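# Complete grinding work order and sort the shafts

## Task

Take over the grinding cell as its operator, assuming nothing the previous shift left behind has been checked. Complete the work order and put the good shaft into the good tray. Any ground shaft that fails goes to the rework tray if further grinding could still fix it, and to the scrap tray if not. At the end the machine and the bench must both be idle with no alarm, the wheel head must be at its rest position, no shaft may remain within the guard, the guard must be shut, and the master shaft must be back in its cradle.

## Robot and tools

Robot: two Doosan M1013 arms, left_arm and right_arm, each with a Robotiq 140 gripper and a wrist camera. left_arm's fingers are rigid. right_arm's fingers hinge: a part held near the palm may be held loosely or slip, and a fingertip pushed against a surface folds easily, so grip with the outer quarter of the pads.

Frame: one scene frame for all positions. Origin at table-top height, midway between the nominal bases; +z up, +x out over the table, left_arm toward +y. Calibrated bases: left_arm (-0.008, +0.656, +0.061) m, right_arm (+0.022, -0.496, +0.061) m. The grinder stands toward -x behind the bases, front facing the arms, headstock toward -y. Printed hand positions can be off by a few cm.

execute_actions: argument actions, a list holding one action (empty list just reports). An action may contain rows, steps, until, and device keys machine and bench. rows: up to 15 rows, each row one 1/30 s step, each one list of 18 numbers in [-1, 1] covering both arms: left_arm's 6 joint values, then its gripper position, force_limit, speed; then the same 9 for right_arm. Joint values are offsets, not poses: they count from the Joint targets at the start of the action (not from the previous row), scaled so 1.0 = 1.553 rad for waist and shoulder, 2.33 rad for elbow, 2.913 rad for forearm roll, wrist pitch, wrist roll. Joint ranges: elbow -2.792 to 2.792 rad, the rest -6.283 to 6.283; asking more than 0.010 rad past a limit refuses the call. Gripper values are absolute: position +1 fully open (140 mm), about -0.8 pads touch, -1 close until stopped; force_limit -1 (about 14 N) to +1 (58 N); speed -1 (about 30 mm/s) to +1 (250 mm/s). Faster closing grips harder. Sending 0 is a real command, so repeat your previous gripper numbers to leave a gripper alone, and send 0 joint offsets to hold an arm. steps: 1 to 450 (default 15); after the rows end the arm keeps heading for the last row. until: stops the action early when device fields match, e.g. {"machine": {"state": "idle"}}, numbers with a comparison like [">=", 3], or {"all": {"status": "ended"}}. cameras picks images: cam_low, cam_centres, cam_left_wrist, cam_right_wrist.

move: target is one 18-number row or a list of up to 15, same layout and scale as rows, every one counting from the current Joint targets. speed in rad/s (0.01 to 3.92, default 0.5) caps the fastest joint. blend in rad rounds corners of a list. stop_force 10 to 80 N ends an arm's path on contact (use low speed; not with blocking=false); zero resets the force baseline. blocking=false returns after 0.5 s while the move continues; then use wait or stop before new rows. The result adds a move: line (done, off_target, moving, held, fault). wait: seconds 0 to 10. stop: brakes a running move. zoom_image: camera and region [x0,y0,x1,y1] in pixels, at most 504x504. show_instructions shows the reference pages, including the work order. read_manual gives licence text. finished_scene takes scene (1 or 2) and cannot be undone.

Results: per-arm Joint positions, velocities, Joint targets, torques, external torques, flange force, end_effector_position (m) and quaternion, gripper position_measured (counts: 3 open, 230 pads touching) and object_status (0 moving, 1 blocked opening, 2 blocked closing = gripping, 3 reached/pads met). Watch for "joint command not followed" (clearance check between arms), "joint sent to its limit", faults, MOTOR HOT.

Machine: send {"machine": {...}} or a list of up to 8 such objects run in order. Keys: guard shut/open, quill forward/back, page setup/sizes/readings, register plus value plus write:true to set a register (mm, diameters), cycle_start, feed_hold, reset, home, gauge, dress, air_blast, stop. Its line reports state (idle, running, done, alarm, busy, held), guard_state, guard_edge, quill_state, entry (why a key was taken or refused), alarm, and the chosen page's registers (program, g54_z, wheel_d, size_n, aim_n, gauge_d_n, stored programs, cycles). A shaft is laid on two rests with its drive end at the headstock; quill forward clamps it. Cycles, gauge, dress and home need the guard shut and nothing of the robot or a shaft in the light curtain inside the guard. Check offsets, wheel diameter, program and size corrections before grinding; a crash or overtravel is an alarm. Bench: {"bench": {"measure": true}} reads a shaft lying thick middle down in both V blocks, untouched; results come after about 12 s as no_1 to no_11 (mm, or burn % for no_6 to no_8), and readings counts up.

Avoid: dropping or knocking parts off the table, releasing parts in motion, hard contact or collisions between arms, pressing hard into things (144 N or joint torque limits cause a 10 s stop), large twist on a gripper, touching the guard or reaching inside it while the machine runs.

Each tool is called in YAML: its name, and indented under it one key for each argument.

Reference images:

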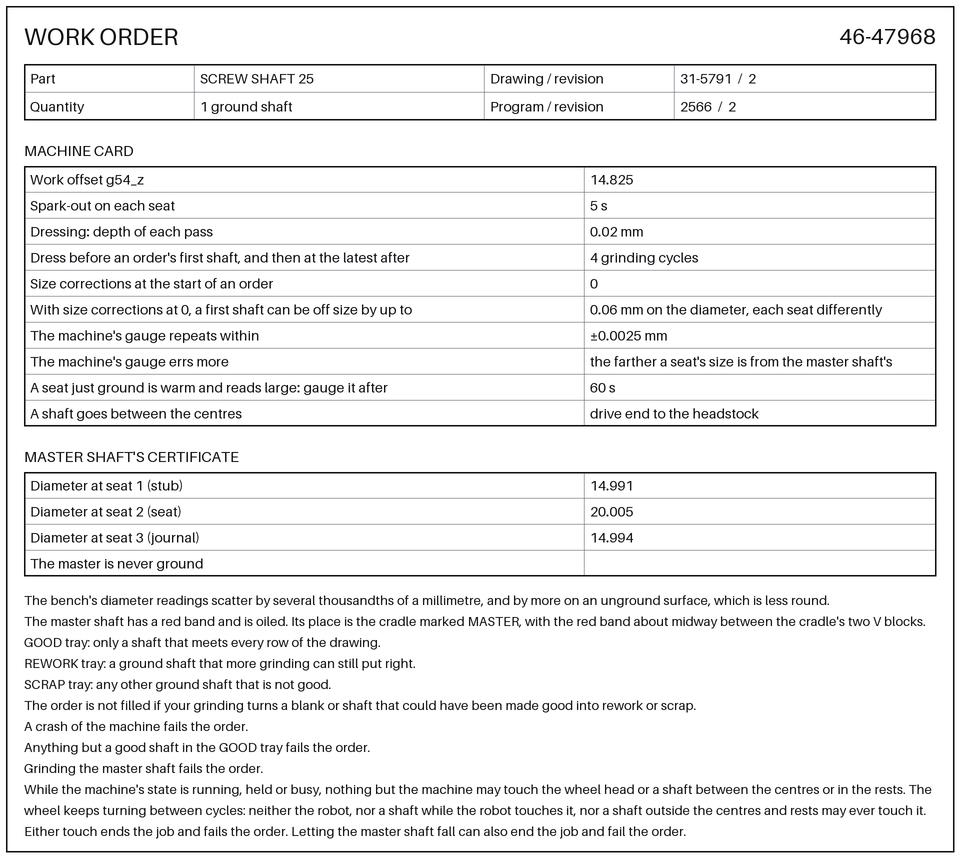

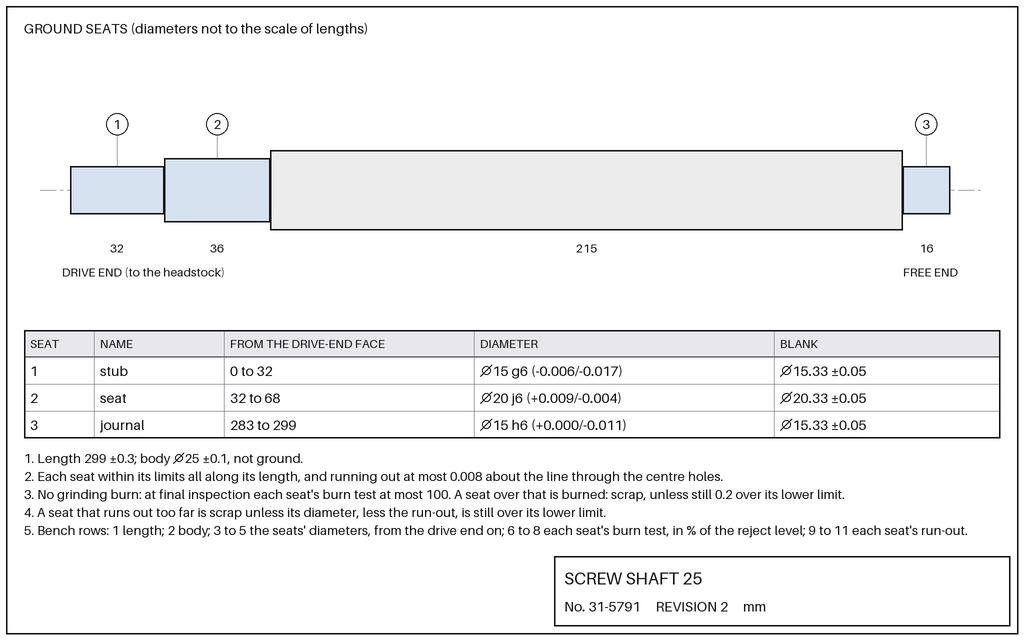

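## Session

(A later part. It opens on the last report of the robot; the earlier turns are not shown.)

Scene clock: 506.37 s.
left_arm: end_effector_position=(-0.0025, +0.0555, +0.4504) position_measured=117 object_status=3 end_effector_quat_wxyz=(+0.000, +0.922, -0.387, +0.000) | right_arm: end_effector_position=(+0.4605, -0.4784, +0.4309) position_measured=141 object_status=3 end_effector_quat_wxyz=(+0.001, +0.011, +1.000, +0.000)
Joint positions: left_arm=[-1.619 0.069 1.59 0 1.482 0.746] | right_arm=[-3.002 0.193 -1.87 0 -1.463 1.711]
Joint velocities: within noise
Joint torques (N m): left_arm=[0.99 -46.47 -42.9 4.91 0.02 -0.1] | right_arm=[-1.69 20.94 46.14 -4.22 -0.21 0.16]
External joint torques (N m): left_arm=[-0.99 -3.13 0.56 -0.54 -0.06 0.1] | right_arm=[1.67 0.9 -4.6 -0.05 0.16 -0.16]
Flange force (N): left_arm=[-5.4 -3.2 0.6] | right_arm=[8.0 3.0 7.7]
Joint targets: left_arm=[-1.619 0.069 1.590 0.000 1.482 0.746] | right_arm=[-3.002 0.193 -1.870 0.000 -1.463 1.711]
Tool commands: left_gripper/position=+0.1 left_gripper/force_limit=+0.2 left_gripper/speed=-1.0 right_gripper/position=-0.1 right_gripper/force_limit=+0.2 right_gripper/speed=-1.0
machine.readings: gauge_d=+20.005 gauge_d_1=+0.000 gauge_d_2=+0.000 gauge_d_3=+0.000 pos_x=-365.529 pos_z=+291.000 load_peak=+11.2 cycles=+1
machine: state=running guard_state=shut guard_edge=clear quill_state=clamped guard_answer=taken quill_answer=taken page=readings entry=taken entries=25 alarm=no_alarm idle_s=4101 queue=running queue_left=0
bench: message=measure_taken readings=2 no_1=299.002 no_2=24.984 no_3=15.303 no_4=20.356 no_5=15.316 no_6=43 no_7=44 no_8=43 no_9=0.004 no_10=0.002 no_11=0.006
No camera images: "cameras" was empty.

execute_actions:
  actions:
    - {"steps":450,"until":{"machine":{"state":["!=","running"]}}}
  cameras: []

execute_actions:
  actions:
    - {"steps":450,"until":{"machine":{"state":["!=","running"]}}}
  cameras: []

execute_actions:
  actions:
    - {"steps":450,"until":{"machine":{"state":["!=","running"]}}}
  cameras: []

execute_actions:
  actions:
    - {"steps":450,"until":{"machine":{"state":["!=","running"]}}}
  cameras: []

Scene clock: 521.77 s.
left_arm: end_effector_position=(-0.0025, +0.0555, +0.4504) position_measured=117 object_status=3 end_effector_quat_wxyz=(+0.000, +0.922, -0.387, +0.000) | right_arm: end_effector_position=(+0.4605, -0.4784, +0.4309) position_measured=141 object_status=3 end_effector_quat_wxyz=(+0.001, +0.011, +1.000, +0.000)
Joint positions: left_arm=[-1.619 0.069 1.59 0 1.482 0.746] | right_arm=[-3.002 0.193 -1.87 0 -1.463 1.711]
Joint velocities: within noise
Joint torques (N m): left_arm=[0.75 -46.42 -42.85 4.91 0.02 -0.08] | right_arm=[-2.15 21.11 46.23 -4.23 -0.14 0.09]
External joint torques (N m): left_arm=[-0.85 -3.18 0.48 -0.53 -0.06 0.08] | right_arm=[2.22 0.5 -4.86 -0.01 0.09 -0.09]
Flange force (N): left_arm=[-5.2 -3.3 0.4] | right_arm=[7.9 4.4 8.1]
Joint targets: left_arm=[-1.619 0.069 1.590 0.000 1.482 0.746] | right_arm=[-3.002 0.193 -1.870 0.000 -1.463 1.711]
Tool commands: left_gripper/position=+0.1 left_gripper/force_limit=+0.2 left_gripper/speed=-1.0 right_gripper/position=-0.1 right_gripper/force_limit=+0.2 right_gripper/speed=-1.0
machine.readings: gauge_d=+20.005 gauge_d_1=+0.000 gauge_d_2=+0.000 gauge_d_3=+0.000 pos_x=-365.683 pos_z=+291.000 load_peak=+11.2 cycles=+1
machine: state=running guard_state=shut guard_edge=clear quill_state=clamped guard_answer=taken quill_answer=taken page=readings entry=taken entries=25 alarm=no_alarm idle_s=4117 queue=running queue_left=0
bench: message=measure_taken readings=2 no_1=299.002 no_2=24.984 no_3=15.303 no_4=20.356 no_5=15.316 no_6=43 no_7=44 no_8=43 no_9=0.004 no_10=0.002 no_11=0.006
No camera images: "cameras" was empty.

Scene clock: 536.97 s.
left_arm: end_effector_position=(-0.0025, +0.0555, +0.4504) position_measured=117 object_status=3 end_effector_quat_wxyz=(+0.000, +0.922, -0.387, +0.000) | right_arm: end_effector_position=(+0.4605, -0.4784, +0.4309) position_measured=141 object_status=3 end_effector_quat_wxyz=(+0.001, +0.011, +1.000, +0.000)
Joint positions: left_arm=[-1.619 0.069 1.59 0 1.482 0.746] | right_arm=[-3.002 0.193 -1.87 0 -1.463 1.711]
Joint velocities: within noise
Joint torques (N m): left_arm=[0.5 -46.63 -43.03 4.86 0.04 -0.12] | right_arm=[-2.45 21.37 46.3 -4.2 -0.18 0.12]
External joint torques (N m): left_arm=[-0.53 -2.99 0.66 -0.48 -0.08 0.12] | right_arm=[2.35 0.7 -4.7 -0.07 0.13 -0.12]
Flange force (N): left_arm=[-4.8 -3.7 0.8] | right_arm=[8.1 4.6 7.9]
Joint targets: left_arm=[-1.619 0.069 1.590 0.000 1.482 0.746] | right_arm=[-3.002 0.193 -1.870 0.000 -1.463 1.711]
Tool commands: left_gripper/position=+0.1 left_gripper/force_limit=+0.2 left_gripper/speed=-1.0 right_gripper/position=-0.1 right_gripper/force_limit=+0.2 right_gripper/speed=-1.0
machine.readings: gauge_d=+20.005 gauge_d_1=+0.000 gauge_d_2=+0.000 gauge_d_3=+0.000 pos_x=-365.829 pos_z=+291.000 load_peak=+11.2 cycles=+1
machine: state=running guard_state=shut guard_edge=clear quill_state=clamped guard_answer=taken quill_answer=taken page=readings entry=taken entries=25 alarm=no_alarm idle_s=4132 queue=running queue_left=0
bench: message=measure_taken readings=2 no_1=299.002 no_2=24.984 no_3=15.303 no_4=20.356 no_5=15.316 no_6=43 no_7=44 no_8=43 no_9=0.004 no_10=0.002 no_11=0.006
No camera images: "cameras" was empty.

Scene clock: 552.17 s.
left_arm: end_effector_position=(-0.0025, +0.0555, +0.4504) position_measured=117 object_status=3 end_effector_quat_wxyz=(+0.000, +0.922, -0.387, +0.000) | right_arm: end_effector_position=(+0.4605, -0.4784, +0.4309) position_measured=141 object_status=3 end_effector_quat_wxyz=(+0.001, +0.011, +1.000, +0.000)
Joint positions: left_arm=[-1.619 0.069 1.59 0 1.482 0.746] | right_arm=[-3.002 0.193 -1.87 0 -1.463 1.711]
Joint velocities: within noise
Joint torques (N m): left_arm=[0.93 -46.67 -42.9 4.92 0.01 -0.09] | right_arm=[-2.2 21.24 46.05 -4.24 -0.2 0.08]
External joint torques (N m): left_arm=[-0.89 -3.01 0.5 -0.54 -0.06 0.09] | right_arm=[2.12 0.32 -4.6 -0.02 0.15 -0.08]
Flange force (N): left_arm=[-5.1 -3.1 0.5] | right_arm=[7.2 4.2 7.8]
Joint targets: left_arm=[-1.619 0.069 1.590 0.000 1.482 0.746] | right_arm=[-3.002 0.193 -1.870 0.000 -1.463 1.711]
Tool commands: left_gripper/position=+0.1 left_gripper/force_limit=+0.2 left_gripper/speed=-1.0 right_gripper/position=-0.1 right_gripper/force_limit=+0.2 right_gripper/speed=-1.0
machine.readings: gauge_d=+20.005 gauge_d_1=+0.000 gauge_d_2=+0.000 gauge_d_3=+0.000 pos_x=-365.859 pos_z=+291.000 load_peak=+11.2 cycles=+1
machine: state=running guard_state=shut guard_edge=clear quill_state=clamped guard_answer=taken quill_answer=taken page=readings entry=taken entries=25 alarm=no_alarm idle_s=4147 queue=running queue_left=0
bench: message=measure_taken readings=2 no_1=299.002 no_2=24.984 no_3=15.303 no_4=20.356 no_5=15.316 no_6=43 no_7=44 no_8=43 no_9=0.004 no_10=0.002 no_11=0.006
No camera images: "cameras" was empty.

Scene clock: 567.37 s.
left_arm: end_effector_position=(-0.0025, +0.0555, +0.4504) position_measured=117 object_status=3 end_effector_quat_wxyz=(+0.000, +0.922, -0.387, +0.000) | right_arm: end_effector_position=(+0.4605, -0.4784, +0.4309) position_measured=141 object_status=3 end_effector_quat_wxyz=(+0.001, +0.011, +1.000, +0.000)
Joint positions: left_arm=[-1.619 0.069 1.59 0 1.482 0.746] | right_arm=[-3.002 0.193 -1.87 0 -1.463 1.711]
Joint velocities: within noise
Joint torques (N m): left_arm=[0.78 -46.91 -42.88 4.92 0.03 -0.08] | right_arm=[-2.78 21.13 46.1 -4.26 -0.16 0.13]
External joint torques (N m): left_arm=[-0.85 -2.7 0.51 -0.54 -0.07 0.08] | right_arm=[2.78 0.71 -4.6 0 0.1 -0.13]
Flange force (N): left_arm=[-4.7 -2.8 0.6] | right_arm=[8.1 5.6 7.7]
Joint targets: left_arm=[-1.619 0.069 1.590 0.000 1.482 0.746] | right_arm=[-3.002 0.193 -1.870 0.000 -1.463 1.711]
Tool commands: left_gripper/position=+0.1 left_gripper/force_limit=+0.2 left_gripper/speed=-1.0 right_gripper/position=-0.1 right_gripper/force_limit=+0.2 right_gripper/speed=-1.0
machine.readings: gauge_d=+20.005 gauge_d_1=+0.000 gauge_d_2=+0.000 gauge_d_3=+0.000 pos_x=-365.888 pos_z=+291.000 load_peak=+11.2 cycles=+1
machine: state=running guard_state=shut guard_edge=clear quill_state=clamped guard_answer=taken quill_answer=taken page=readings entry=taken entries=25 alarm=no_alarm idle_s=4162 queue=running queue_left=0
bench: message=measure_taken readings=2 no_1=299.002 no_2=24.984 no_3=15.303 no_4=20.356 no_5=15.316 no_6=43 no_7=44 no_8=43 no_9=0.004 no_10=0.002 no_11=0.006
No camera images: "cameras" was empty.

execute_actions:
  actions:
    - {"steps":450,"until":{"machine":{"state":["!=","running"]}}}
  cameras: ["cam_centres"]

wait:
  seconds: 10
  cameras: []

wait:
  seconds: 10
  cameras: []

wait:
  seconds: 10
  cameras: []

wait:
  seconds: 10
  cameras: []

Scene clock: 577.50 s.
left_arm: end_effector_position=(-0.0025, +0.0555, +0.4504) position_measured=117 object_status=3 end_effector_quat_wxyz=(+0.000, +0.922, -0.387, +0.000) | right_arm: end_effector_position=(+0.4605, -0.4784, +0.4309) position_measured=141 object_status=3 end_effector_quat_wxyz=(+0.001, +0.011, +1.000, +0.000)
Joint positions: left_arm=[-1.619 0.069 1.59 0 1.482 0.746] | right_arm=[-3.002 0.193 -1.87 0 -1.463 1.711]
Joint velocities: within noise
Joint torques (N m): left_arm=[0.98 -46.42 -42.8 4.89 0.04 -0.12] | right_arm=[-2.42 21.16 46.33 -4.15 -0.18 0.16]
External joint torques (N m): left_arm=[-1.1 -3.16 0.44 -0.51 -0.08 0.13] | right_arm=[2.4 0.63 -4.8 -0.12 0.13 -0.16]
Flange force (N): left_arm=[-5.4 -3.0 0.4] | right_arm=[8.1 4.6 8.1]
Joint targets: left_arm=[-1.619 0.069 1.590 0.000 1.482 0.746] | right_arm=[-3.002 0.193 -1.870 0.000 -1.463 1.711]
Tool commands: left_gripper/position=+0.1 left_gripper/force_limit=+0.2 left_gripper/speed=-1.0 right_gripper/position=-0.1 right_gripper/force_limit=+0.2 right_gripper/speed=-1.0
machine.readings: gauge_d=+20.005 gauge_d_1=+0.000 gauge_d_2=+0.000 gauge_d_3=+0.000 pos_x=+0.000 pos_z=+0.000 load_peak=+11.2 cycles=+2
machine: state=done guard_state=shut guard_edge=clear quill_state=clamped guard_answer=taken quill_answer=taken page=readings entry=taken entries=25 alarm=no_alarm idle_s=0 queue=done queue_left=0
bench: message=measure_taken readings=2 no_1=299.002 no_2=24.984 no_3=15.303 no_4=20.356 no_5=15.316 no_6=43 no_7=44 no_8=43 no_9=0.004 no_10=0.002 no_11=0.006
Images, in order (width x height): cam_centres 672x504.

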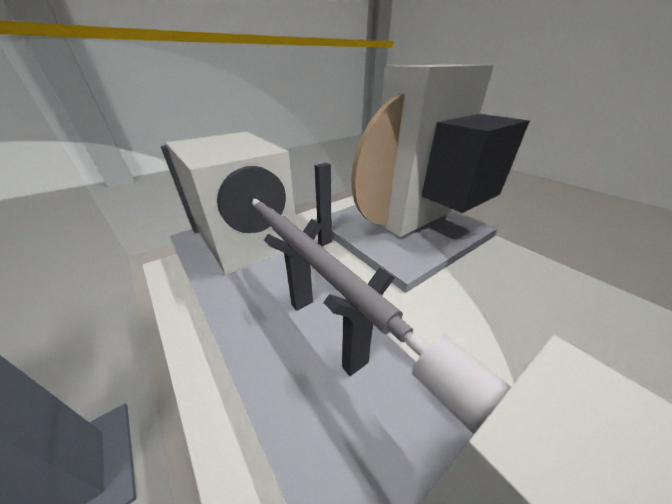

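Scene clock: 587.50 s.
left_arm: end_effector_position=(-0.0025, +0.0555, +0.4504) position_measured=117 object_status=3 end_effector_quat_wxyz=(+0.000, +0.922, -0.387, +0.000) | right_arm: end_effector_position=(+0.4605, -0.4784, +0.4309) position_measured=141 object_status=3 end_effector_quat_wxyz=(+0.001, +0.011, +1.000, +0.000)
Joint positions: left_arm=[-1.619 0.069 1.59 0 1.482 0.746] | right_arm=[-3.002 0.193 -1.87 0 -1.463 1.711]
Joint velocities: within noise
Joint torques (N m): left_arm=[0.86 -46.6 -42.9 4.91 0.06 -0.12] | right_arm=[-2.48 21.31 46.2 -4.21 -0.17 0.12]
External joint torques (N m): left_arm=[-0.87 -3.05 0.51 -0.52 -0.1 0.12] | right_arm=[2.56 0.53 -4.68 -0.05 0.12 -0.12]
Flange force (N): left_arm=[-5.1 -3.2 0.6] | right_arm=[7.8 5.1 7.9]
Joint targets: left_arm=[-1.619 0.069 1.590 0.000 1.482 0.746] | right_arm=[-3.002 0.193 -1.870 0.000 -1.463 1.711]
Tool commands: left_gripper/position=+0.1 left_gripper/force_limit=+0.2 left_gripper/speed=-1.0 right_gripper/position=-0.1 right_gripper/force_limit=+0.2 right_gripper/speed=-1.0
machine.readings: gauge_d=+20.005 gauge_d_1=+0.000 gauge_d_2=+0.000 gauge_d_3=+0.000 pos_x=+0.000 pos_z=+0.000 load_peak=+11.2 cycles=+2
machine: state=done guard_state=shut guard_edge=clear quill_state=clamped guard_answer=taken quill_answer=taken page=readings entry=taken entries=25 alarm=no_alarm idle_s=10 queue=done queue_left=0
bench: message=measure_taken readings=2 no_1=299.002 no_2=24.984 no_3=15.303 no_4=20.356 no_5=15.316 no_6=43 no_7=44 no_8=43 no_9=0.004 no_10=0.002 no_11=0.006
wait: 10.00 s
No camera images: "cameras" was empty.

Scene clock: 597.50 s.
left_arm: end_effector_position=(-0.0025, +0.0555, +0.4504) position_measured=117 object_status=3 end_effector_quat_wxyz=(+0.000, +0.922, -0.387, +0.000) | right_arm: end_effector_position=(+0.4605, -0.4784, +0.4309) position_measured=141 object_status=3 end_effector_quat_wxyz=(+0.001, +0.011, +1.000, +0.000)
Joint positions: left_arm=[-1.619 0.069 1.59 0 1.482 0.746] | right_arm=[-3.002 0.193 -1.87 0 -1.463 1.711]
Joint velocities: within noise
Joint torques (N m): left_arm=[0.76 -46.5 -42.94 4.9 0.03 -0.12] | right_arm=[-2.33 20.98 46.26 -4.25 -0.19 0.06]
External joint torques (N m): left_arm=[-0.79 -3.11 0.59 -0.53 -0.07 0.12] | right_arm=[2.31 0.74 -4.77 -0.01 0.14 -0.06]
Flange force (N): left_arm=[-5.2 -3.4 0.7] | right_arm=[8.2 4.6 8.0]
Joint targets: left_arm=[-1.619 0.069 1.590 0.000 1.482 0.746] | right_arm=[-3.002 0.193 -1.870 0.000 -1.463 1.711]
Tool commands: left_gripper/position=+0.1 left_gripper/force_limit=+0.2 left_gripper/speed=-1.0 right_gripper/position=-0.1 right_gripper/force_limit=+0.2 right_gripper/speed=-1.0
machine.readings: gauge_d=+20.005 gauge_d_1=+0.000 gauge_d_2=+0.000 gauge_d_3=+0.000 pos_x=+0.000 pos_z=+0.000 load_peak=+11.2 cycles=+2
machine: state=done guard_state=shut guard_edge=clear quill_state=clamped guard_answer=taken quill_answer=taken page=readings entry=taken entries=25 alarm=no_alarm idle_s=20 queue=done queue_left=0
bench: message=measure_taken readings=2 no_1=299.002 no_2=24.984 no_3=15.303 no_4=20.356 no_5=15.316 no_6=43 no_7=44 no_8=43 no_9=0.004 no_10=0.002 no_11=0.006
wait: 10.00 s
No camera images: "cameras" was empty.

Scene clock: 607.50 s.
left_arm: end_effector_position=(-0.0025, +0.0555, +0.4504) position_measured=117 object_status=3 end_effector_quat_wxyz=(+0.000, +0.922, -0.387, +0.000) | right_arm: end_effector_position=(+0.4605, -0.4784, +0.4309) position_measured=141 object_status=3 end_effector_quat_wxyz=(+0.001, +0.011, +1.000, +0.000)
Joint positions: left_arm=[-1.619 0.069 1.59 0 1.482 0.746] | right_arm=[-3.002 0.193 -1.87 0 -1.463 1.711]
Joint velocities: within noise
Joint torques (N m): left_arm=[0.92 -46.44 -42.83 4.85 0.04 -0.1] | right_arm=[-2.3 21.17 46.41 -4.22 -0.17 0.15]
External joint torques (N m): left_arm=[-0.98 -3.19 0.44 -0.47 -0.08 0.1] | right_arm=[2.3 0.27 -5.07 -0.03 0.12 -0.15]
Flange force (N): left_arm=[-5.3 -3.1 0.4] | right_arm=[7.8 4.4 8.6]
Joint targets: left_arm=[-1.619 0.069 1.590 0.000 1.482 0.746] | right_arm=[-3.002 0.193 -1.870 0.000 -1.463 1.711]
Tool commands: left_gripper/position=+0.1 left_gripper/force_limit=+0.2 left_gripper/speed=-1.0 right_gripper/position=-0.1 right_gripper/force_limit=+0.2 right_gripper/speed=-1.0
machine.readings: gauge_d=+20.005 gauge_d_1=+0.000 gauge_d_2=+0.000 gauge_d_3=+0.000 pos_x=+0.000 pos_z=+0.000 load_peak=+11.2 cycles=+2
machine: state=done guard_state=shut guard_edge=clear quill_state=clamped guard_answer=taken quill_answer=taken page=readings entry=taken entries=25 alarm=no_alarm idle_s=30 queue=done queue_left=0
bench: message=measure_taken readings=2 no_1=299.002 no_2=24.984 no_3=15.303 no_4=20.356 no_5=15.316 no_6=43 no_7=44 no_8=43 no_9=0.004 no_10=0.002 no_11=0.006
wait: 10.00 s
No camera images: "cameras" was empty.

Scene clock: 617.50 s.
left_arm: end_effector_position=(-0.0025, +0.0555, +0.4504) position_measured=117 object_status=3 end_effector_quat_wxyz=(+0.000, +0.922, -0.387, +0.000) | right_arm: end_effector_position=(+0.4605, -0.4784, +0.4309) position_measured=141 object_status=3 end_effector_quat_wxyz=(+0.001, +0.011, +1.000, +0.000)
Joint positions: left_arm=[-1.619 0.069 1.59 0 1.482 0.746] | right_arm=[-3.002 0.193 -1.87 0 -1.463 1.711]
Joint velocities: within noise
Joint torques (N m): left_arm=[0.64 -46.62 -42.73 4.9 -0.02 -0.07] | right_arm=[-2.23 21.48 46.18 -4.24 -0.16 0.09]
External joint torques (N m): left_arm=[-0.67 -2.99 0.38 -0.52 -0.02 0.07] | right_arm=[2.21 0.15 -4.74 -0.01 0.11 -0.09]
Flange force (N): left_arm=[-4.7 -3.1 0.2] | right_arm=[7.2 4.4 8.0]
Joint targets: left_arm=[-1.619 0.069 1.590 0.000 1.482 0.746] | right_arm=[-3.002 0.193 -1.870 0.000 -1.463 1.711]
Tool commands: left_gripper/position=+0.1 left_gripper/force_limit=+0.2 left_gripper/speed=-1.0 right_gripper/position=-0.1 right_gripper/force_limit=+0.2 right_gripper/speed=-1.0
machine.readings: gauge_d=+20.005 gauge_d_1=+0.000 gauge_d_2=+0.000 gauge_d_3=+0.000 pos_x=+0.000 pos_z=+0.000 load_peak=+11.2 cycles=+2
machine: state=done guard_state=shut guard_edge=clear quill_state=clamped guard_answer=taken quill_answer=taken page=readings entry=taken entries=25 alarm=no_alarm idle_s=40 queue=done queue_left=0
bench: message=measure_taken readings=2 no_1=299.002 no_2=24.984 no_3=15.303 no_4=20.356 no_5=15.316 no_6=43 no_7=44 no_8=43 no_9=0.004 no_10=0.002 no_11=0.006
wait: 10.00 s
No camera images: "cameras" was empty.

execute_actions:
  actions:
    - {"machine":[{"register":"gauge_at","value":1,"write":true},{"gauge":true},{"gauge":true}],"steps":300,"until":{"machine":{"queue":"done"}}}
  cameras: []

execute_actions:
  actions:
    - {"machine":[{"register":"gauge_at","value":2,"write":true},{"gauge":true},{"gauge":true}],"steps":300,"until":{"machine":{"queue":"done"}}}
  cameras: []

wait:
  seconds: 3
  cameras: []

execute_actions:
  actions:
    - {"machine":[{"register":"gauge_at","value":3,"write":true},{"gauge":true}],"steps":300,"until":{"machine":{"queue":"done"}}}
  cameras: []

execute_actions:
  actions:
    - {"machine":[{"gauge":true},{"register":"gauge_at","value":1,"write":true},{"gauge":true}],"steps":300,"until":{"machine":{"queue":"done"}}}
  cameras: []

execute_actions:
  actions:
    - {"machine":[{"gauge":true},{"register":"gauge_at","value":2,"write":true},{"gauge":true}],"steps":300,"until":{"machine":{"queue":"done"}}}
  cameras: []

Scene clock: 626.40 s.
left_arm: end_effector_position=(-0.0025, +0.0555, +0.4504) position_measured=117 object_status=3 end_effector_quat_wxyz=(+0.000, +0.922, -0.387, +0.000) | right_arm: end_effector_position=(+0.4605, -0.4784, +0.4309) position_measured=141 object_status=3 end_effector_quat_wxyz=(+0.001, +0.011, +1.000, +0.000)
Joint positions: left_arm=[-1.619 0.069 1.59 0 1.482 0.746] | right_arm=[-3.002 0.193 -1.87 0 -1.463 1.711]
Joint velocities: within noise
Joint torques (N m): left_arm=[0.97 -46.4 -42.95 4.87 0.03 -0.1] | right_arm=[-2.14 21.39 46.23 -4.18 -0.15 0.13]
External joint torques (N m): left_arm=[-1.02 -3.22 0.57 -0.49 -0.07 0.1] | right_arm=[2.13 0.36 -4.74 -0.09 0.09 -0.13]
Flange force (N): left_arm=[-5.6 -3.2 0.6] | right_arm=[7.5 4.1 8.0]
Joint targets: left_arm=[-1.619 0.069 1.590 0.000 1.482 0.746] | right_arm=[-3.002 0.193 -1.870 0.000 -1.463 1.711]
Tool commands: left_gripper/position=+0.1 left_gripper/force_limit=+0.2 left_gripper/speed=-1.0 right_gripper/position=-0.1 right_gripper/force_limit=+0.2 right_gripper/speed=-1.0
machine.readings: gauge_d=+15.094 gauge_d_1=+15.094 gauge_d_2=+0.000 gauge_d_3=+0.000 pos_x=+0.000 pos_z=+0.000 load_peak=+11.2 cycles=+2
machine: state=done guard_state=shut guard_edge=clear quill_state=clamped guard_answer=taken quill_answer=taken page=readings entry=taken entries=28 alarm=no_alarm idle_s=49 queue=done queue_left=0
bench: message=measure_taken readings=2 no_1=299.002 no_2=24.984 no_3=15.303 no_4=20.356 no_5=15.316 no_6=43 no_7=44 no_8=43 no_9=0.004 no_10=0.002 no_11=0.006
No camera images: "cameras" was empty.

Scene clock: 634.90 s.
left_arm: end_effector_position=(-0.0025, +0.0555, +0.4504) position_measured=117 object_status=3 end_effector_quat_wxyz=(+0.000, +0.922, -0.387, +0.000) | right_arm: end_effector_position=(+0.4605, -0.4784, +0.4309) position_measured=141 object_status=3 end_effector_quat_wxyz=(+0.001, +0.011, +1.000, +0.000)
Joint positions: left_arm=[-1.619 0.069 1.59 0 1.482 0.746] | right_arm=[-3.002 0.193 -1.87 0 -1.463 1.711]
Joint velocities: within noise
Joint torques (N m): left_arm=[0.99 -46.63 -42.91 4.91 0.03 -0.15] | right_arm=[-1.99 21.48 46.21 -4.21 -0.21 0.09]
External joint torques (N m): left_arm=[-1.01 -3.04 0.5 -0.52 -0.07 0.15] | right_arm=[1.92 0.5 -4.69 -0.05 0.16 -0.1]
Flange force (N): left_arm=[-5.2 -3.0 0.5] | right_arm=[7.6 3.7 8.0]
Joint targets: left_arm=[-1.619 0.069 1.590 0.000 1.482 0.746] | right_arm=[-3.002 0.193 -1.870 0.000 -1.463 1.711]
Tool commands: left_gripper/position=+0.1 left_gripper/force_limit=+0.2 left_gripper/speed=-1.0 right_gripper/position=-0.1 right_gripper/force_limit=+0.2 right_gripper/speed=-1.0
machine.readings: gauge_d=+20.108 gauge_d_1=+15.094 gauge_d_2=+20.108 gauge_d_3=+0.000 pos_x=+0.000 pos_z=+0.000 load_peak=+11.2 cycles=+2
machine: state=done guard_state=shut guard_edge=clear quill_state=clamped guard_answer=taken quill_answer=taken page=readings entry=taken entries=31 alarm=no_alarm idle_s=57 queue=done queue_left=0
bench: message=measure_taken readings=2 no_1=299.002 no_2=24.984 no_3=15.303 no_4=20.356 no_5=15.316 no_6=43 no_7=44 no_8=43 no_9=0.004 no_10=0.002 no_11=0.006
No camera images: "cameras" was empty.

Scene clock: 637.90 s.
left_arm: end_effector_position=(-0.0025, +0.0555, +0.4504) position_measured=117 object_status=3 end_effector_quat_wxyz=(+0.000, +0.922, -0.387, +0.000) | right_arm: end_effector_position=(+0.4605, -0.4784, +0.4309) position_measured=141 object_status=3 end_effector_quat_wxyz=(+0.001, +0.011, +1.000, +0.000)
Joint positions: left_arm=[-1.619 0.069 1.59 0 1.482 0.746] | right_arm=[-3.002 0.193 -1.87 0 -1.463 1.711]
Joint velocities: within noise
Joint torques (N m): left_arm=[0.77 -46.48 -42.86 4.92 0.01 -0.12] | right_arm=[-2.17 21.19 46.41 -4.23 -0.17 0.09]
External joint torques (N m): left_arm=[-0.96 -3.08 0.5 -0.55 -0.05 0.12] | right_arm=[2.21 0.44 -4.98 -0.01 0.12 -0.09]
Flange force (N): left_arm=[-5.2 -3.1 0.5] | right_arm=[8.0 4.4 8.4]
Joint targets: left_arm=[-1.619 0.069 1.590 0.000 1.482 0.746] | right_arm=[-3.002 0.193 -1.870 0.000 -1.463 1.711]
Tool commands: left_gripper/position=+0.1 left_gripper/force_limit=+0.2 left_gripper/speed=-1.0 right_gripper/position=-0.1 right_gripper/force_limit=+0.2 right_gripper/speed=-1.0
machine.readings: gauge_d=+20.108 gauge_d_1=+15.094 gauge_d_2=+20.108 gauge_d_3=+0.000 pos_x=+0.000 pos_z=+0.000 load_peak=+11.2 cycles=+2
machine: state=done guard_state=shut guard_edge=clear quill_state=clamped guard_answer=taken quill_answer=taken page=readings entry=taken entries=31 alarm=no_alarm idle_s=60 queue=done queue_left=0
bench: message=measure_taken readings=2 no_1=299.002 no_2=24.984 no_3=15.303 no_4=20.356 no_5=15.316 no_6=43 no_7=44 no_8=43 no_9=0.004 no_10=0.002 no_11=0.006
wait: 3.00 s
No camera images: "cameras" was empty.

Scene clock: 642.37 s.
left_arm: end_effector_position=(-0.0025, +0.0555, +0.4504) position_measured=117 object_status=3 end_effector_quat_wxyz=(+0.000, +0.922, -0.387, +0.000) | right_arm: end_effector_position=(+0.4605, -0.4784, +0.4309) position_measured=141 object_status=3 end_effector_quat_wxyz=(+0.001, +0.011, +1.000, +0.000)
Joint positions: left_arm=[-1.619 0.069 1.59 0 1.482 0.746] | right_arm=[-3.002 0.193 -1.87 0 -1.463 1.711]
Joint velocities: within noise
Joint torques (N m): left_arm=[0.88 -46.26 -42.87 4.93 0 -0.05] | right_arm=[-1.82 21.11 46.29 -4.27 -0.19 0.12]
External joint torques (N m): left_arm=[-0.99 -3.33 0.49 -0.56 -0.04 0.05] | right_arm=[1.81 0.55 -4.9 0.03 0.14 -0.12]
Flange force (N): left_arm=[-5.6 -3.3 0.4] | right_arm=[7.9 3.4 8.3]
Joint targets: left_arm=[-1.619 0.069 1.590 0.000 1.482 0.746] | right_arm=[-3.002 0.193 -1.870 0.000 -1.463 1.711]
Tool commands: left_gripper/position=+0.1 left_gripper/force_limit=+0.2 left_gripper/speed=-1.0 right_gripper/position=-0.1 right_gripper/force_limit=+0.2 right_gripper/speed=-1.0
machine.readings: gauge_d=+15.095 gauge_d_1=+15.094 gauge_d_2=+20.108 gauge_d_3=+15.095 pos_x=+0.000 pos_z=+0.000 load_peak=+11.2 cycles=+2
machine: state=done guard_state=shut guard_edge=clear quill_state=clamped guard_answer=taken quill_answer=taken page=readings entry=taken entries=33 alarm=no_alarm idle_s=64 queue=done queue_left=0
bench: message=measure_taken readings=2 no_1=299.002 no_2=24.984 no_3=15.303 no_4=20.356 no_5=15.316 no_6=43 no_7=44 no_8=43 no_9=0.004 no_10=0.002 no_11=0.006
No camera images: "cameras" was empty.

Scene clock: 650.87 s.
left_arm: end_effector_position=(-0.0025, +0.0555, +0.4504) position_measured=117 object_status=3 end_effector_quat_wxyz=(+0.000, +0.922, -0.387, +0.000) | right_arm: end_effector_position=(+0.4605, -0.4784, +0.4309) position_measured=141 object_status=3 end_effector_quat_wxyz=(+0.001, +0.011, +1.000, +0.000)
Joint positions: left_arm=[-1.619 0.069 1.59 0 1.482 0.746] | right_arm=[-3.002 0.193 -1.87 0 -1.463 1.711]
Joint velocities: within noise
Joint torques (N m): left_arm=[0.73 -46.42 -42.88 4.91 0.04 -0.08] | right_arm=[-2.08 21.55 46.34 -4.12 -0.18 0.11]
External joint torques (N m): left_arm=[-0.77 -3.19 0.5 -0.53 -0.08 0.08] | right_arm=[2.07 0.27 -4.85 -0.14 0.13 -0.11]
Flange force (N): left_arm=[-5.2 -3.4 0.5] | right_arm=[7.5 4.0 8.2]
Joint targets: left_arm=[-1.619 0.069 1.590 0.000 1.482 0.746] | right_arm=[-3.002 0.193 -1.870 0.000 -1.463 1.711]
Tool commands: left_gripper/position=+0.1 left_gripper/force_limit=+0.2 left_gripper/speed=-1.0 right_gripper/position=-0.1 right_gripper/force_limit=+0.2 right_gripper/speed=-1.0
machine.readings: gauge_d=+15.094 gauge_d_1=+15.094 gauge_d_2=+20.108 gauge_d_3=+15.095 pos_x=+0.000 pos_z=+0.000 load_peak=+11.2 cycles=+2
machine: state=done guard_state=shut guard_edge=clear quill_state=clamped guard_answer=taken quill_answer=taken page=readings entry=taken entries=36 alarm=no_alarm idle_s=73 queue=done queue_left=0
bench: message=measure_taken readings=2 no_1=299.002 no_2=24.984 no_3=15.303 no_4=20.356 no_5=15.316 no_6=43 no_7=44 no_8=43 no_9=0.004 no_10=0.002 no_11=0.006
No camera images: "cameras" was empty.

Scene clock: 659.37 s.
left_arm: end_effector_position=(-0.0025, +0.0555, +0.4504) position_measured=117 object_status=3 end_effector_quat_wxyz=(+0.000, +0.922, -0.387, +0.000) | right_arm: end_effector_position=(+0.4605, -0.4784, +0.4309) position_measured=141 object_status=3 end_effector_quat_wxyz=(+0.001, +0.011, +1.000, +0.000)
Joint positions: left_arm=[-1.619 0.069 1.59 0 1.482 0.746] | right_arm=[-3.002 0.193 -1.87 0 -1.463 1.711]
Joint velocities: within noise
Joint torques (N m): left_arm=[0.79 -46.43 -42.77 4.91 -0.01 -0.09] | right_arm=[-1.99 20.86 46.28 -4.2 -0.19 0.13]
External joint torques (N m): left_arm=[-0.73 -3.22 0.41 -0.53 -0.03 0.09] | right_arm=[1.93 1.12 -4.79 -0.06 0.13 -0.13]
Flange force (N): left_arm=[-5.0 -3.4 0.3] | right_arm=[8.8 3.6 8.0]
Joint targets: left_arm=[-1.619 0.069 1.590 0.000 1.482 0.746] | right_arm=[-3.002 0.193 -1.870 0.000 -1.463 1.711]
Tool commands: left_gripper/position=+0.1 left_gripper/force_limit=+0.2 left_gripper/speed=-1.0 right_gripper/position=-0.1 right_gripper/force_limit=+0.2 right_gripper/speed=-1.0
machine.readings: gauge_d=+20.109 gauge_d_1=+15.095 gauge_d_2=+20.109 gauge_d_3=+15.095 pos_x=+0.000 pos_z=+0.000 load_peak=+11.2 cycles=+2
machine: state=done guard_state=shut guard_edge=clear quill_state=clamped guard_answer=taken quill_answer=taken page=readings entry=taken entries=39 alarm=no_alarm idle_s=81 queue=done queue_left=0
bench: message=measure_taken readings=2 no_1=299.002 no_2=24.984 no_3=15.303 no_4=20.356 no_5=15.316 no_6=43 no_7=44 no_8=43 no_9=0.004 no_10=0.002 no_11=0.006
No camera images: "cameras" was empty.

execute_actions:
  actions:
    - {"machine":[{"register":"size_1","value":0.014,"write":true},{"register":"size_2","value":0.014,"write":true},{"register":"size_3","value":0.0195,"write":true},{"page":"sizes"}],"steps":60,"until":{"machine":{"queue":"done"}}}
  cameras: []

execute_actions:
  actions:
    - {"machine":{"cycle_start":true,"page":"readings"},"steps":450,"until":{"machine":{"idle_s":["<",5]}}}
  cameras: []

Scene clock: 660.70 s.
left_arm: end_effector_position=(-0.0025, +0.0555, +0.4504) position_measured=117 object_status=3 end_effector_quat_wxyz=(+0.000, +0.922, -0.387, +0.000) | right_arm: end_effector_position=(+0.4605, -0.4784, +0.4309) position_measured=141 object_status=3 end_effector_quat_wxyz=(+0.001, +0.011, +1.000, +0.000)
Joint positions: left_arm=[-1.619 0.069 1.59 0 1.482 0.746] | right_arm=[-3.002 0.193 -1.87 0 -1.463 1.711]
Joint velocities: within noise
Joint torques (N m): left_arm=[0.92 -46.54 -42.93 4.92 0.02 -0.09] | right_arm=[-2.05 21.06 46.04 -4.24 -0.13 0.1]
External joint torques (N m): left_arm=[-1 -3.08 0.54 -0.54 -0.07 0.09] | right_arm=[2.06 0.66 -4.62 -0.01 0.08 -0.1]
Flange force (N): left_arm=[-5.4 -3.1 0.6] | right_arm=[7.8 4.0 7.7]
Joint targets: left_arm=[-1.619 0.069 1.590 0.000 1.482 0.746] | right_arm=[-3.002 0.193 -1.870 0.000 -1.463 1.711]
Tool commands: left_gripper/position=+0.1 left_gripper/force_limit=+0.2 left_gripper/speed=-1.0 right_gripper/position=-0.1 right_gripper/force_limit=+0.2 right_gripper/speed=-1.0
machine.sizes: size_1=+0.014 size_2=+0.014 size_3=+0.020 aim_1=+14.989 aim_2=+20.003 aim_3=+14.995
machine: state=done guard_state=shut guard_edge=clear quill_state=clamped guard_answer=taken quill_answer=taken page=sizes entry=taken entries=42 alarm=no_alarm idle_s=83 queue=done queue_left=0
bench: message=measure_taken readings=2 no_1=299.002 no_2=24.984 no_3=15.303 no_4=20.356 no_5=15.316 no_6=43 no_7=44 no_8=43 no_9=0.004 no_10=0.002 no_11=0.006
No camera images: "cameras" was empty.

Scene clock: 675.90 s.
left_arm: end_effector_position=(-0.0025, +0.0555, +0.4504) position_measured=117 object_status=3 end_effector_quat_wxyz=(+0.000, +0.922, -0.387, +0.000) | right_arm: end_effector_position=(+0.4605, -0.4784, +0.4309) position_measured=141 object_status=3 end_effector_quat_wxyz=(+0.001, +0.011, +1.000, +0.000)
Joint positions: left_arm=[-1.619 0.069 1.59 0 1.482 0.746] | right_arm=[-3.002 0.193 -1.87 0 -1.463 1.711]
Joint velocities: within noise
Joint torques (N m): left_arm=[0.9 -46.42 -42.89 4.92 0 -0.12] | right_arm=[-1.95 21.75 46.07 -4.25 -0.19 0.14]
External joint torques (N m): left_arm=[-0.84 -3.21 0.55 -0.54 -0.04 0.12] | right_arm=[1.76 0.57 -4.54 -0.02 0.13 -0.14]
Flange force (N): left_arm=[-5.3 -3.4 0.5] | right_arm=[7.4 3.2 7.7]
Joint targets: left_arm=[-1.619 0.069 1.590 0.000 1.482 0.746] | right_arm=[-3.002 0.193 -1.870 0.000 -1.463 1.711]
Tool commands: left_gripper/position=+0.1 left_gripper/force_limit=+0.2 left_gripper/speed=-1.0 right_gripper/position=-0.1 right_gripper/force_limit=+0.2 right_gripper/speed=-1.0
machine.readings: gauge_d=+20.109 gauge_d_1=+0.000 gauge_d_2=+0.000 gauge_d_3=+0.000 pos_x=-365.629 pos_z=+16.000 load_peak=+0.0 cycles=+2
machine: state=running guard_state=shut guard_edge=clear quill_state=clamped guard_answer=taken quill_answer=taken page=readings entry=taken entries=43 alarm=no_alarm idle_s=98 queue=running queue_left=0
bench: message=measure_taken readings=2 no_1=299.002 no_2=24.984 no_3=15.303 no_4=20.356 no_5=15.316 no_6=43 no_7=44 no_8=43 no_9=0.004 no_10=0.002 no_11=0.006
No camera images: "cameras" was empty.


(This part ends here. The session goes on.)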